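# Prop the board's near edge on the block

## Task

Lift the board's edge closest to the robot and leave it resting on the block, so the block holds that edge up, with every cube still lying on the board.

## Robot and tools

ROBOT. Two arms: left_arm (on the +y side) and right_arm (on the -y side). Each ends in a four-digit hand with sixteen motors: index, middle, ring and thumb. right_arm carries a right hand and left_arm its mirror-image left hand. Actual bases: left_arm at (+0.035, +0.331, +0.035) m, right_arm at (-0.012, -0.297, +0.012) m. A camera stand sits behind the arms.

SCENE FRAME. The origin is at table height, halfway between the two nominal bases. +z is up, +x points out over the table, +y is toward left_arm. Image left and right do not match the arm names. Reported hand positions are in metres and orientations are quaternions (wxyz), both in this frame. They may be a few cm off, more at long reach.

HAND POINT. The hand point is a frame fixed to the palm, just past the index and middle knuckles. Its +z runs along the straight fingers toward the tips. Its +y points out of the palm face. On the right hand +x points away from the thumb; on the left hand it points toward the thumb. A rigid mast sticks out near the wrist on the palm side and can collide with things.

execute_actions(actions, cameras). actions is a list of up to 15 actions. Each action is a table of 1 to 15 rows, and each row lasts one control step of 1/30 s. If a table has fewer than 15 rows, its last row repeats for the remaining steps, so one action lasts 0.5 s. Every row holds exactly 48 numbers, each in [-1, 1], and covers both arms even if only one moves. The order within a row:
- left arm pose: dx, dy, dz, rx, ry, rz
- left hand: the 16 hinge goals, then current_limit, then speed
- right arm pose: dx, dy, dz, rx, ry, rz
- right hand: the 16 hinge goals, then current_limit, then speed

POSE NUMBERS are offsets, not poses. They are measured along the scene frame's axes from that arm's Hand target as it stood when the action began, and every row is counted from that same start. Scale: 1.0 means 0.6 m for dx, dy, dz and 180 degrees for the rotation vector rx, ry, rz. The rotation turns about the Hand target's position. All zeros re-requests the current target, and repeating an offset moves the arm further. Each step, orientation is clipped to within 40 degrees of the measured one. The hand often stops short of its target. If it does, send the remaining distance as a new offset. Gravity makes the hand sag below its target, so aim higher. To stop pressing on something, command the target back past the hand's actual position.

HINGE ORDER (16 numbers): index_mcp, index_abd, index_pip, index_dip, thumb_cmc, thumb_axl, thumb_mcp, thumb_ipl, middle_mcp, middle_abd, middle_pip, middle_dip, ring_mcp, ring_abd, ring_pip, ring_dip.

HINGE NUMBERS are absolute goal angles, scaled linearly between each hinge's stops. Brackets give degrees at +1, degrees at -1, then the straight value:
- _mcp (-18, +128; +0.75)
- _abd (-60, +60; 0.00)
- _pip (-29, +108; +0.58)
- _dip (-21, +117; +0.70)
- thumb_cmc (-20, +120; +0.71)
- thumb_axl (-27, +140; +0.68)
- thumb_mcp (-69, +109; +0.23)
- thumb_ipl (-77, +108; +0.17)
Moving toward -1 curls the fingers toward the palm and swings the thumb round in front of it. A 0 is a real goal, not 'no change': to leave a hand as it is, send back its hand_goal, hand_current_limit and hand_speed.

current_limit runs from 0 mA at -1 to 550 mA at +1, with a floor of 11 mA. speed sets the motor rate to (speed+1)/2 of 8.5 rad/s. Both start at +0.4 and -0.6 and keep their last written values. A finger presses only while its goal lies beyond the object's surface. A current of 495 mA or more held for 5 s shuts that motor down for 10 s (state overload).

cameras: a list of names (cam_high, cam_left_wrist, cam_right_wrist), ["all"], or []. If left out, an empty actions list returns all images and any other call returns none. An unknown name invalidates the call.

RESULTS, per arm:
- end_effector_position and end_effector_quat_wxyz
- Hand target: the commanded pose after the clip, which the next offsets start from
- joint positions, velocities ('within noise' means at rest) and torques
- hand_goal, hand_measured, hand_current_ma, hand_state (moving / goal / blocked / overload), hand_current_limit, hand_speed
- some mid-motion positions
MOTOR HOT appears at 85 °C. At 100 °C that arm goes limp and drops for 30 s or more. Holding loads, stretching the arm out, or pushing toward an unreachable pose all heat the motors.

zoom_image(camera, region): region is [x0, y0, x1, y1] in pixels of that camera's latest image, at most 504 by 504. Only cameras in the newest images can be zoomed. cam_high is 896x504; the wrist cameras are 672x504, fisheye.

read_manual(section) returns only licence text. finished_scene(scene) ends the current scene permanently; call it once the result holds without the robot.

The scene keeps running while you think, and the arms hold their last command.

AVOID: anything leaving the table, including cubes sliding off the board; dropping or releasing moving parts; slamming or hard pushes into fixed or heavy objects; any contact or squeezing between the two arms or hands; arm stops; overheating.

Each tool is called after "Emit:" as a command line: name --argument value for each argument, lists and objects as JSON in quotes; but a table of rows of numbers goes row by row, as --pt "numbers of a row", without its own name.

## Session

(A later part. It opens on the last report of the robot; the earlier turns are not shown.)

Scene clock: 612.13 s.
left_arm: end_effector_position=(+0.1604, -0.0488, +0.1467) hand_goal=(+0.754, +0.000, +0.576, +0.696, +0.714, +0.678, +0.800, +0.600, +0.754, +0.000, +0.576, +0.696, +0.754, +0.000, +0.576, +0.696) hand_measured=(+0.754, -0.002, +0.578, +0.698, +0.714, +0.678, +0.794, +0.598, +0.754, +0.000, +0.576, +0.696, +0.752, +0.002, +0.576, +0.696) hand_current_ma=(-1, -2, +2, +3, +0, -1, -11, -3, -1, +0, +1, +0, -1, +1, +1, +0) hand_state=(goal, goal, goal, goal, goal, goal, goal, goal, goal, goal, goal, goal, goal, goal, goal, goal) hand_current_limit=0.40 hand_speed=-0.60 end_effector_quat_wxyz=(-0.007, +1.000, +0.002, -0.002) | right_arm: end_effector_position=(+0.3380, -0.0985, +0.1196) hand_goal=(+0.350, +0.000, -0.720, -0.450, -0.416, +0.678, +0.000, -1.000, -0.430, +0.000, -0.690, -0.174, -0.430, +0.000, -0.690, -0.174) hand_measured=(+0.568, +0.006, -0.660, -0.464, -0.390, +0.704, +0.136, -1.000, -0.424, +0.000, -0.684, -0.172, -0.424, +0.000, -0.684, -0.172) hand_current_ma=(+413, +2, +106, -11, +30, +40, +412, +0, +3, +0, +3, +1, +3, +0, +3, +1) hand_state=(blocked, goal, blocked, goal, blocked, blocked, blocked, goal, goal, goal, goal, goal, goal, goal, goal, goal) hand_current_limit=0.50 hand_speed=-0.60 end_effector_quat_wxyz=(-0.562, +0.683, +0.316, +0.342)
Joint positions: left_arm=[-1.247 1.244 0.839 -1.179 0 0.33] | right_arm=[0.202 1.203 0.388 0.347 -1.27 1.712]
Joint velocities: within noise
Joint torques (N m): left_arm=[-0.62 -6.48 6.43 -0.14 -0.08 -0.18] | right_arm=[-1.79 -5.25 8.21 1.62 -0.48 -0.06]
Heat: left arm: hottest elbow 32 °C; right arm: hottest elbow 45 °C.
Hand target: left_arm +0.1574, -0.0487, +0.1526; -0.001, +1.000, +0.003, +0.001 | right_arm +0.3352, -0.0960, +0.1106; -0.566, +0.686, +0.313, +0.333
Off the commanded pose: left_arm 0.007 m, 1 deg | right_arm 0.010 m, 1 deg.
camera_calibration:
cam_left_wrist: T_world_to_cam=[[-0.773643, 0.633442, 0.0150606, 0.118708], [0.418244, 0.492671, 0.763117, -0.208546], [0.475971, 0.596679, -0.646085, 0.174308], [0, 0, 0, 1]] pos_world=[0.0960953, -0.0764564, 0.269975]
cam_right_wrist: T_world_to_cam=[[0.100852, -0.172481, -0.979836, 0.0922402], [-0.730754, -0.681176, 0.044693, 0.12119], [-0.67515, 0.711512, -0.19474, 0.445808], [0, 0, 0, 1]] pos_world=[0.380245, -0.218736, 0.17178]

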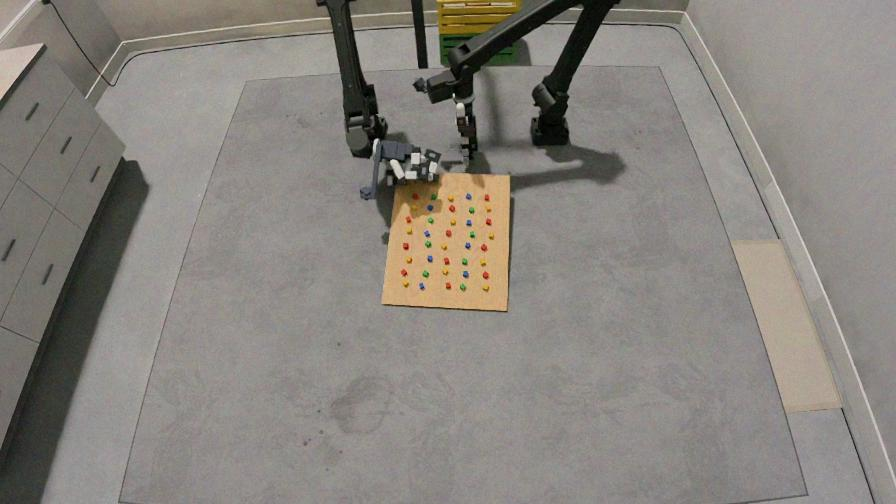

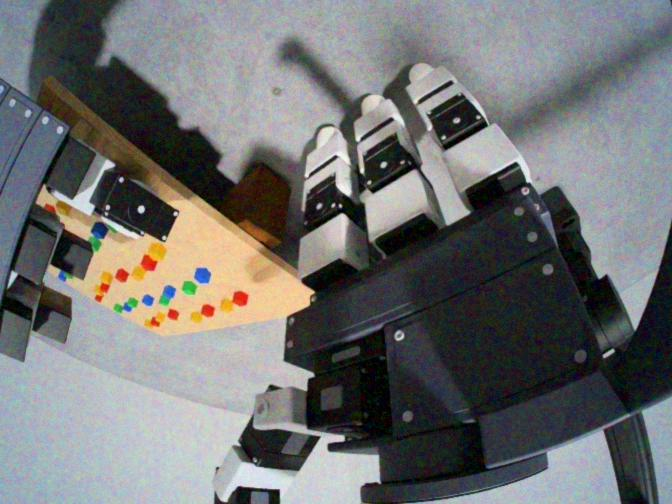

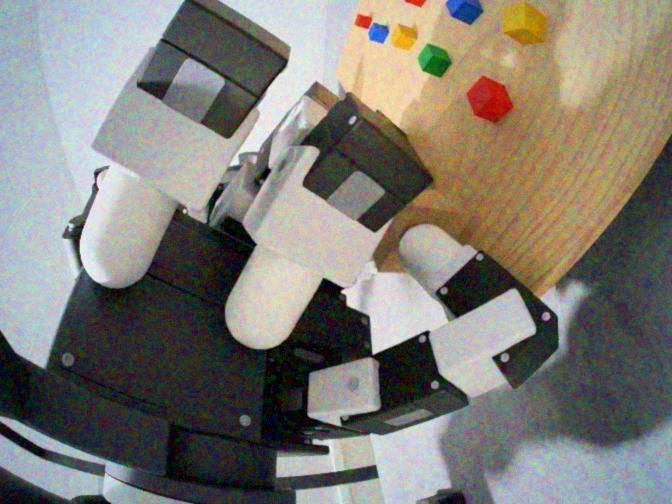

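Emit:
execute_actions --actions '[[[0,0,0,0,0,0,0.754,0,0.576,0.696,0.714,0.678,0.8,0.6,0.754,0,0.576,0.696,0.754,0,0.576,0.696,0.4,-0.6,0,0,0.012,0,0,0,0.5,0,-0.67,-0.46,-0.417,0.678,0.1,-1,-0.43,0,-0.69,-0.174,-0.43,0,-0.69,-0.174,0.4,-0.7]],[[0,0,0,0,0,0,0.754,0,0.576,0.696,0.714,0.678,0.8,0.6,0.754,0,0.576,0.696,0.754,0,0.576,0.696,0.4,-0.6,0,0,0,0,0,0,0.58,0,-0.65,-0.46,-0.417,0.678,0.14,-1,-0.43,0,-0.69,-0.174,-0.43,0,-0.69,-0.174,0.4,-0.7]],[[0,0,0,0,0,0,0.754,0,0.576,0.696,0.714,0.678,0.8,0.6,0.754,0,0.576,0.696,0.754,0,0.576,0.696,0.4,-0.6,0,0,0,0,0,0,0.75,0,-0.65,-0.44,-0.417,0.678,0.15,-1,-0.43,0,-0.69,-0.174,-0.43,0,-0.69,-0.174,0.4,-0.7]]]' --cameras '["cam_high","cam_right_wrist"]'

Emit:
zoom_image --camera "cam_high" --region '[370, 150, 530, 320]'

Scene clock: 618.23 s.
left_arm: end_effector_position=(+0.1604, -0.0488, +0.1467) hand_goal=(+0.754, +0.000, +0.576, +0.696, +0.714, +0.678, +0.800, +0.600, +0.754, +0.000, +0.576, +0.696, +0.754, +0.000, +0.576, +0.696) hand_measured=(+0.754, -0.002, +0.578, +0.698, +0.714, +0.678, +0.794, +0.598, +0.754, +0.000, +0.576, +0.696, +0.752, +0.002, +0.576, +0.696) hand_current_ma=(-1, -2, +2, +3, +0, -1, -11, -3, -1, +0, +1, +0, -1, +1, +1, +0) hand_state=(goal, goal, goal, goal, goal, goal, goal, goal, goal, goal, goal, goal, goal, goal, goal, goal) hand_current_limit=0.40 hand_speed=-0.60 end_effector_quat_wxyz=(-0.007, +1.000, +0.002, -0.002) | right_arm: end_effector_position=(+0.3364, -0.0987, +0.1174) hand_goal=(+0.750, +0.000, -0.650, -0.440, -0.416, +0.678, +0.150, -1.000, -0.430, +0.000, -0.690, -0.174, -0.430, +0.000, -0.690, -0.174) hand_measured=(+0.738, -0.002, -0.648, -0.442, -0.406, +0.682, +0.150, -1.000, -0.424, +0.000, -0.684, -0.172, -0.424, +0.000, -0.684, -0.172) hand_current_ma=(-8, +0, +1, -1, +7, +2, +0, +0, +3, +0, +3, +1, +3, +0, +3, +1) hand_state=(goal, goal, goal, goal, goal, goal, goal, goal, goal, goal, goal, goal, goal, goal, goal, goal) hand_current_limit=0.40 hand_speed=-0.70 end_effector_quat_wxyz=(-0.564, +0.686, +0.313, +0.337)
Joint positions: left_arm=[-1.247 1.244 0.839 -1.179 0 0.33] | right_arm=[0.202 1.203 0.388 0.334 -1.27 1.712]
Joint torques (N m): left_arm=[-0.5 -6.42 6.41 -0.14 -0.08 -0.19] | right_arm=[-1.73 -6.89 8.96 1.03 -0.49 -0.03]
Heat: left arm: hottest elbow 32 °C; right arm: hottest elbow 44 °C.
Hand target: left_arm +0.1574, -0.0487, +0.1526; -0.001, +1.000, +0.003, +0.001 | right_arm +0.3352, -0.0960, +0.1178; -0.566, +0.686, +0.313, +0.333
Off the commanded pose: left_arm 0.007 m, 1 deg | right_arm 0.003 m, 1 deg.
Step readings (end_effector_position of left_arm | right_arm):
0: (+0.1604, -0.0488, +0.1467) | (+0.3380, -0.0985, +0.1196)
1: (+0.1604, -0.0488, +0.1467) | (+0.3380, -0.0985, +0.1196)
2: (+0.1604, -0.0488, +0.1467) | (+0.3380, -0.0985, +0.1196)
4: (+0.1604, -0.0488, +0.1467) | (+0.3380, -0.0985, +0.1196)
8: (+0.1604, -0.0488, +0.1467) | (+0.3378, -0.0985, +0.1192)
15: (+0.1604, -0.0488, +0.1467) | (+0.3377, -0.0985, +0.1190)
16: (+0.1604, -0.0488, +0.1467) | (+0.3377, -0.0985, +0.1190)
17: (+0.1604, -0.0488, +0.1467) | (+0.3376, -0.0986, +0.1190)
19: (+0.1604, -0.0488, +0.1467) | (+0.3375, -0.0986, +0.1188)
23: (+0.1604, -0.0488, +0.1467) | (+0.3373, -0.0986, +0.1185)
30: (+0.1604, -0.0488, +0.1467) | (+0.3373, -0.0986, +0.1185)
31: (+0.1604, -0.0488, +0.1467) | (+0.3373, -0.0986, +0.1185)
32: (+0.1604, -0.0488, +0.1467) | (+0.3372, -0.0986, +0.1185)
34: (+0.1604, -0.0488, +0.1467) | (+0.3369, -0.0987, +0.1180)
38: (+0.1604, -0.0488, +0.1467) | (+0.3365, -0.0987, +0.1175)
45: (+0.1604, -0.0488, +0.1467) | (+0.3364, -0.0987, +0.1174)
camera_calibration:
cam_right_wrist: T_world_to_cam=[[0.0882458, -0.1745, -0.980695, 0.0943197], [-0.730124, -0.681058, 0.0554852, 0.118462], [-0.677592, 0.711133, -0.187507, 0.444468], [0, 0, 0, 1]] pos_world=[0.379337, -0.218937, 0.169267]
Images, in order (width x height): cam_high 896x504, cam_right_wrist 672x504.

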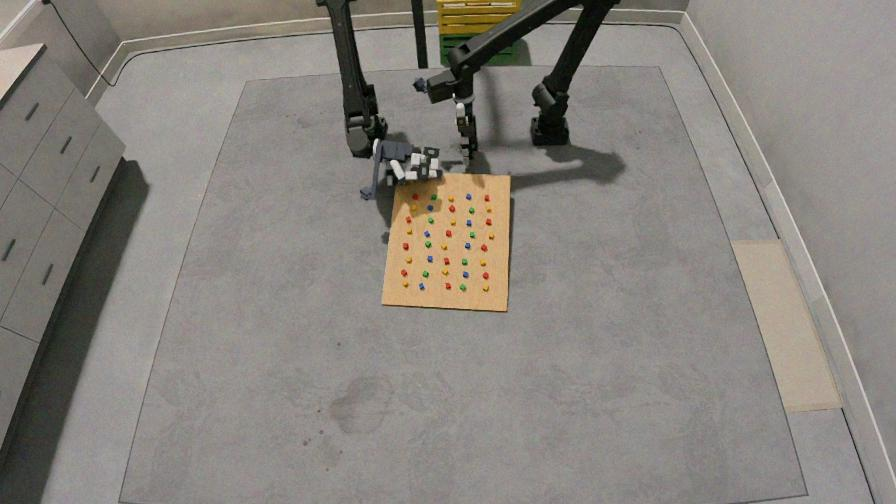

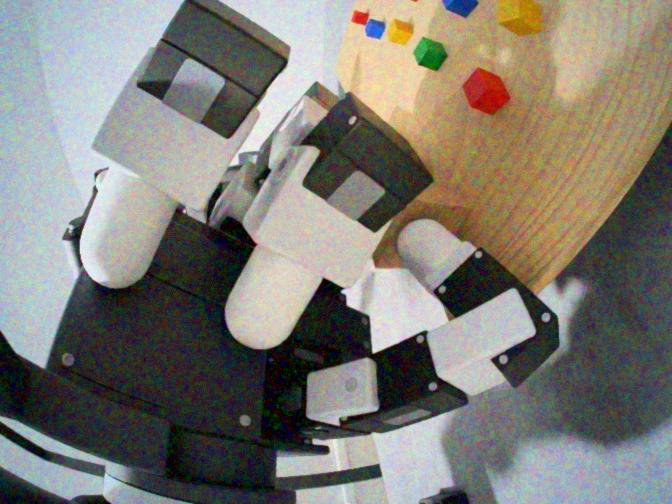

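Scaled by 2.965 from the camera's 896x504 image, which has a finer 1280x720 frame.

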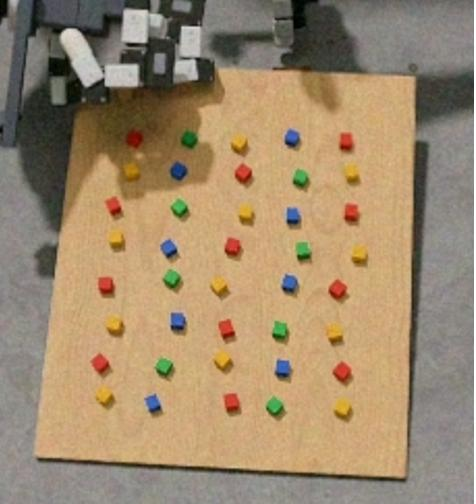

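Emit:
execute_actions --actions '[[[0,0,0.02,0,0,0,0.754,0,0.576,0.696,0.714,0.678,0.8,0.6,0.754,0,0.576,0.696,0.754,0,0.576,0.696,0.4,-0.6,0,-0.01,0.025,0,0,0,0.86,0,-0.65,-0.44,-0.417,0.678,0.18,-0.97,-0.43,0,-0.69,-0.174,-0.43,0,-0.69,-0.174,0.4,-0.6]],[[0,0.05,0.04,0,0,0,0.754,0,0.576,0.696,0.714,0.678,0.8,0.6,0.754,0,0.576,0.696,0.754,0,0.576,0.696,0.4,-0.6,0,0,0.03,0,0,0,0.86,0,-0.65,-0.44,-0.417,0.678,0.18,-0.97,-0.43,0,-0.69,-0.174,-0.43,0,-0.69,-0.174,0.4,-0.6]],[[0,0.08,0.04,0,0,0,0.754,0,0.576,0.696,0.714,0.678,0.8,0.6,0.754,0,0.576,0.696,0.754,0,0.576,0.696,0.4,-0.6,0,0,0.04,0,0,0,0.86,0,-0.65,-0.44,-0.417,0.678,0.18,-0.97,-0.43,0,-0.69,-0.174,-0.43,0,-0.69,-0.174,0.4,-0.6]]]' --cameras '["cam_high","cam_right_wrist"]'

Emit:
zoom_image --camera "cam_high" --region '[370, 150, 530, 320]'

Scene clock: 624.87 s.
left_arm: end_effector_position=(+0.1557, +0.0263, +0.2099) hand_goal=(+0.754, +0.000, +0.576, +0.696, +0.714, +0.678, +0.800, +0.600, +0.754, +0.000, +0.576, +0.696, +0.754, +0.000, +0.576, +0.696) hand_measured=(+0.752, -0.002, +0.578, +0.698, +0.714, +0.678, +0.794, +0.598, +0.752, +0.000, +0.576, +0.696, +0.752, +0.002, +0.576, +0.696) hand_current_ma=(-2, -2, +1, +3, +0, -1, -11, -3, -1, +0, +1, +0, -2, +1, +1, +0) hand_state=(goal, goal, goal, goal, goal, goal, goal, goal, goal, goal, goal, goal, goal, goal, goal, goal) hand_current_limit=0.40 hand_speed=-0.60 end_effector_quat_wxyz=(-0.001, +1.000, +0.004, +0.001) | right_arm: end_effector_position=(+0.3150, -0.1015, +0.1482) hand_goal=(+0.860, +0.000, -0.650, -0.440, -0.416, +0.678, +0.180, -0.970, -0.430, +0.000, -0.690, -0.174, -0.430, +0.000, -0.690, -0.174) hand_measured=(+0.848, -0.002, -0.648, -0.442, -0.414, +0.680, +0.178, -0.972, -0.424, +0.000, -0.684, -0.172, -0.424, +0.000, -0.684, -0.172) hand_current_ma=(-9, +0, +1, -1, +0, +0, +0, +0, +3, +0, +3, +1, +3, +0, +3, +1) hand_state=(goal, goal, goal, goal, goal, goal, goal, goal, goal, goal, goal, goal, goal, goal, goal, goal) hand_current_limit=0.40 hand_speed=-0.60 end_effector_quat_wxyz=(-0.575, +0.698, +0.296, +0.307)
Joint positions: left_arm=[-1.167 0.968 0.814 -1.417 -0.003 0.407] | right_arm=[0.199 1.037 0.428 0.046 -1.284 1.705]
Joint torques (N m): left_arm=[1.67 -2.9 7.21 -0.38 0.03 0.07] | right_arm=[-3.14 -6.42 14.45 0.92 -0.76 -0.25]
Heat: left arm: hottest elbow 31 °C; right arm: hottest elbow 44 °C.
Hand target: left_arm +0.1575, +0.0293, +0.2126; -0.001, +1.000, +0.003, +0.001 | right_arm +0.3352, -0.1020, +0.1748; -0.566, +0.686, +0.313, +0.333
Off the commanded pose: left_arm 0.004 m, 0 deg | right_arm 0.033 m, 4 deg.
Step readings (end_effector_position of left_arm | right_arm):
0: (+0.1604, -0.0488, +0.1467) | (+0.3364, -0.0987, +0.1174)
1: (+0.1604, -0.0488, +0.1467) | (+0.3364, -0.0988, +0.1173)
2: (+0.1603, -0.0485, +0.1467) | (+0.3354, -0.0989, +0.1164)
4: (+0.1596, -0.0466, +0.1468) | (+0.3323, -0.0987, +0.1158)
8: (+0.1586, -0.0435, +0.1483) | (+0.3272, -0.0988, +0.1186)
15: (+0.1581, -0.0423, +0.1492) | (+0.3234, -0.0999, +0.1172)
16: (+0.1580, -0.0419, +0.1494) | (+0.3231, -0.1000, +0.1168)
17: (+0.1574, -0.0403, +0.1499) | (+0.3222, -0.1001, +0.1165)
19: (+0.1557, -0.0353, +0.1556) | (+0.3202, -0.1004, +0.1178)
23: (+0.1536, -0.0262, +0.1750) | (+0.3172, -0.1009, +0.1247)
30: (+0.1538, -0.0202, +0.1829) | (+0.3139, -0.1015, +0.1244)
31: (+0.1538, -0.0196, +0.1828) | (+0.3135, -0.1016, +0.1240)
32: (+0.1534, -0.0171, +0.1831) | (+0.3131, -0.1017, +0.1243)
34: (+0.1542, -0.0073, +0.1862) | (+0.3123, -0.1018, +0.1273)
38: (+0.1565, +0.0155, +0.2009) | (+0.3143, -0.1015, +0.1422)
45: (+0.1563, +0.0254, +0.2102) | (+0.3164, -0.1011, +0.1499)
camera_calibration:
cam_right_wrist: T_world_to_cam=[[0.0163867, -0.180293, -0.983476, 0.148459], [-0.716716, -0.687955, 0.114176, 0.0856264], [-0.697173, 0.703002, -0.140492, 0.43599], [0, 0, 0, 1]] pos_world=[0.362898, -0.220829, 0.197483]
Images, in order (width x height): cam_high 896x504, cam_right_wrist 672x504.

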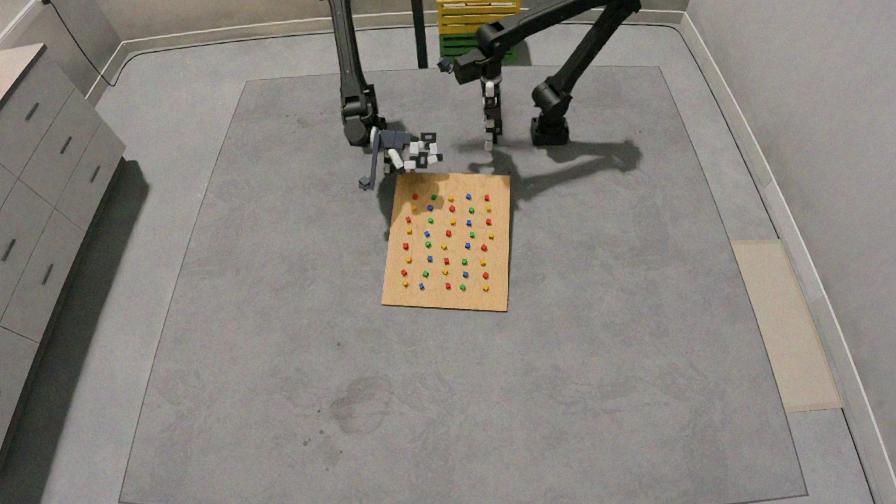

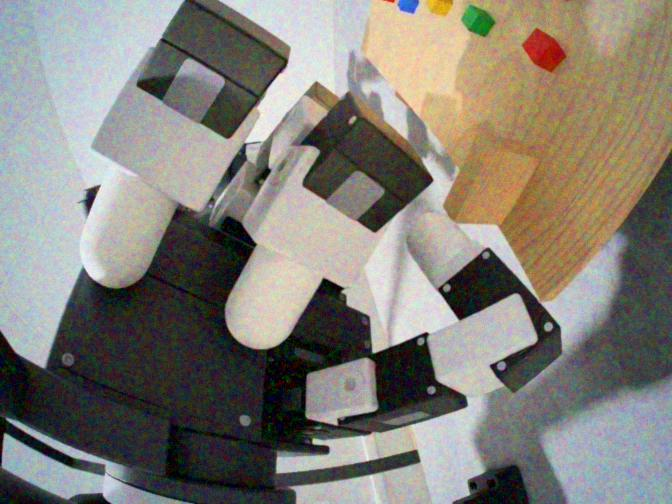

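Scaled by 2.965 from the camera's 896x504 image, which has a finer 1280x720 frame.

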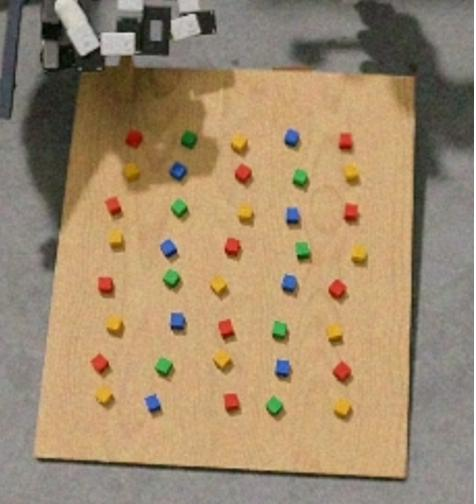

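Emit:
execute_actions --actions '[[[0,0.1,0.05,0,0,0,0.754,0,0.576,0.696,0.714,0.678,0.8,0.6,0.754,0,0.576,0.696,0.754,0,0.576,0.696,0.4,-0.6,-0.03,-0.05,0.06,0,0,0,0.86,0,-0.65,-0.44,-0.417,0.678,0.18,-0.97,-0.43,0,-0.69,-0.174,-0.43,0,-0.69,-0.174,0.4,-0.6]],[[0,0.1,0,0,0,0,0.754,0,0.576,0.696,0.714,0.678,0.8,0.6,0.754,0,0.576,0.696,0.754,0,0.576,0.696,0.4,-0.6,-0.03,-0.12,0.04,0,0,0,0.86,0,-0.65,-0.44,-0.417,0.678,0.18,-0.97,-0.43,0,-0.69,-0.174,-0.43,0,-0.69,-0.174,0.4,-0.6]]]' --cameras '["all"]'

Emit:
zoom_image --camera "cam_high" --region '[370, 150, 530, 320]'

Scene clock: 629.03 s.
left_arm: end_effector_position=(+0.1583, +0.1467, +0.2405) hand_goal=(+0.754, +0.000, +0.576, +0.696, +0.714, +0.678, +0.800, +0.600, +0.754, +0.000, +0.576, +0.696, +0.754, +0.000, +0.576, +0.696) hand_measured=(+0.752, -0.002, +0.576, +0.698, +0.714, +0.678, +0.796, +0.598, +0.752, +0.000, +0.576, +0.696, +0.752, +0.002, +0.576, +0.696) hand_current_ma=(-3, -2, +1, +3, +0, +0, -10, -3, -3, +0, +0, +0, -3, +1, +0, +0) hand_state=(goal, goal, goal, goal, goal, goal, goal, goal, goal, goal, goal, goal, goal, goal, goal, goal) hand_current_limit=0.40 hand_speed=-0.60 end_effector_quat_wxyz=(-0.002, +1.000, +0.005, +0.004) | right_arm: end_effector_position=(+0.2880, -0.1966, +0.2076) hand_goal=(+0.860, +0.000, -0.650, -0.440, -0.416, +0.678, +0.180, -0.970, -0.430, +0.000, -0.690, -0.174, -0.430, +0.000, -0.690, -0.174) hand_measured=(+0.850, -0.002, -0.648, -0.442, -0.414, +0.680, +0.180, -0.972, -0.426, +0.000, -0.684, -0.172, -0.426, +0.000, -0.684, -0.172) hand_current_ma=(-8, +0, +1, -1, +1, +0, +0, +0, +2, +0, +3, +1, +2, +0, +3, +1) hand_state=(goal, goal, goal, goal, goal, goal, goal, goal, goal, goal, goal, goal, goal, goal, goal, goal) hand_current_limit=0.40 hand_speed=-0.60 end_effector_quat_wxyz=(-0.575, +0.689, +0.221, +0.382)
Joint positions: left_arm=[-0.805 0.647 0.752 -1.674 -0.008 0.767] | right_arm=[-0.19 0.764 0.47 -0.57 -1.509 1.381]
Joint torques (N m): left_arm=[1.55 0.38 7.38 -0.39 0.18 0.05] | right_arm=[-3.08 -4.13 15.27 0.62 -1.03 -0.25]
Heat: left arm: hottest elbow 32 °C; right arm: hottest elbow 44 °C.
Hand target: left_arm +0.1575, +0.1492, +0.2427; -0.001, +1.000, +0.003, +0.001 | right_arm +0.2992, -0.2041, +0.2347; -0.566, +0.686, +0.313, +0.333
Off the commanded pose: left_arm 0.003 m, 0 deg | right_arm 0.030 m, 12 deg.
Step readings (end_effector_position of left_arm | right_arm):
0: (+0.1557, +0.0263, +0.2099) | (+0.3150, -0.1015, +0.1482)
1: (+0.1556, +0.0268, +0.2100) | (+0.3148, -0.1016, +0.1482)
2: (+0.1552, +0.0297, +0.2101) | (+0.3126, -0.1023, +0.1487)
4: (+0.1560, +0.0428, +0.2135) | (+0.3074, -0.1074, +0.1524)
8: (+0.1582, +0.0712, +0.2301) | (+0.3020, -0.1213, +0.1710)
15: (+0.1574, +0.0868, +0.2380) | (+0.2989, -0.1281, +0.1825)
16: (+0.1572, +0.0877, +0.2378) | (+0.2980, -0.1286, +0.1822)
17: (+0.1571, +0.0906, +0.2373) | (+0.2954, -0.1304, +0.1831)
19: (+0.1588, +0.1027, +0.2360) | (+0.2934, -0.1427, +0.1871)
23: (+0.1604, +0.1319, +0.2363) | (+0.2959, -0.1785, +0.2024)
30: (+0.1608, +0.1459, +0.2406) | (+0.2898, -0.1948, +0.2096)
camera_calibration:
cam_left_wrist: T_world_to_cam=[[-0.777048, 0.629442, 0.000307723, -0.00352516], [0.406633, 0.501616, 0.763565, -0.37518], [0.480465, 0.593451, -0.645731, 0.118916], [0, 0, 0, 1]] pos_world=[0.0926865, 0.119845, 0.363263]
cam_right_wrist: T_world_to_cam=[[0.0165351, -0.0819608, -0.996498, 0.212161], [-0.833337, -0.551863, 0.0315623, 0.0715549], [-0.552517, 0.829898, -0.0774261, 0.462745], [0, 0, 0, 1]] pos_world=[0.311796, -0.327154, 0.244988]

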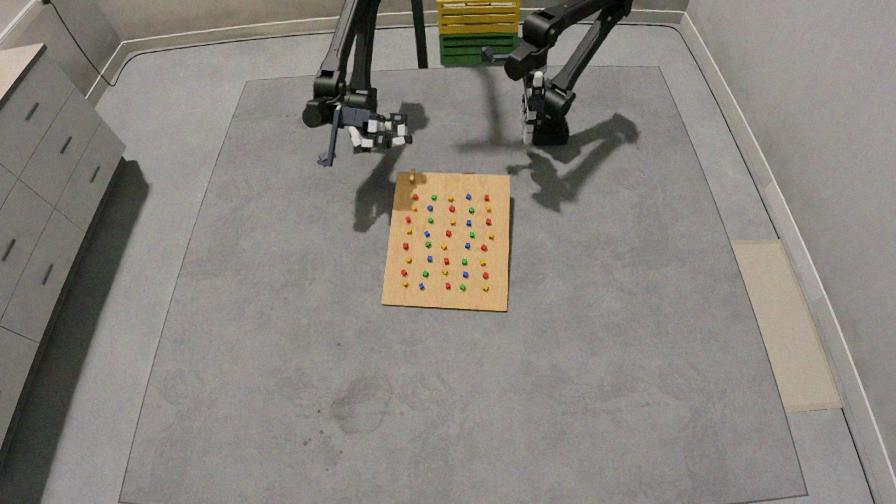

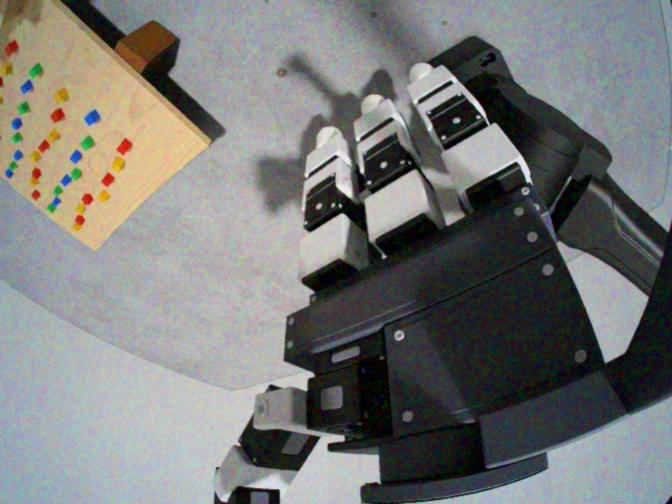

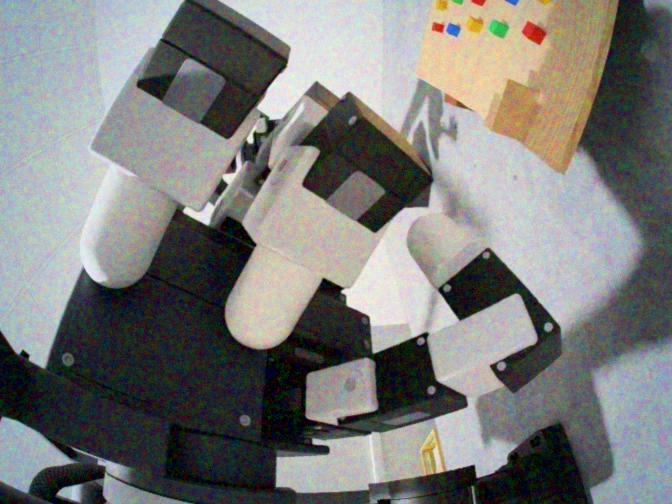

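Scaled by 2.965 from the camera's 896x504 image, which has a finer 1280x720 frame.

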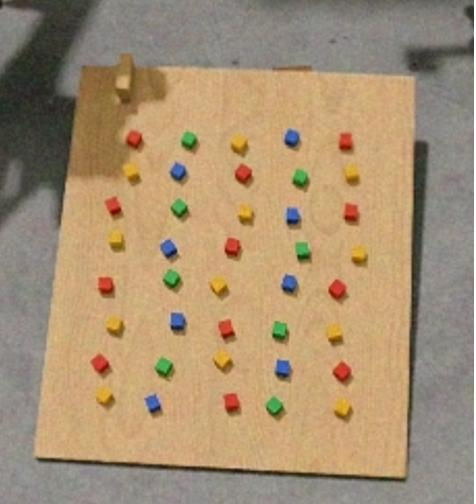

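Emit:
finished_scene --scene 1

The scene is finished: the task was done.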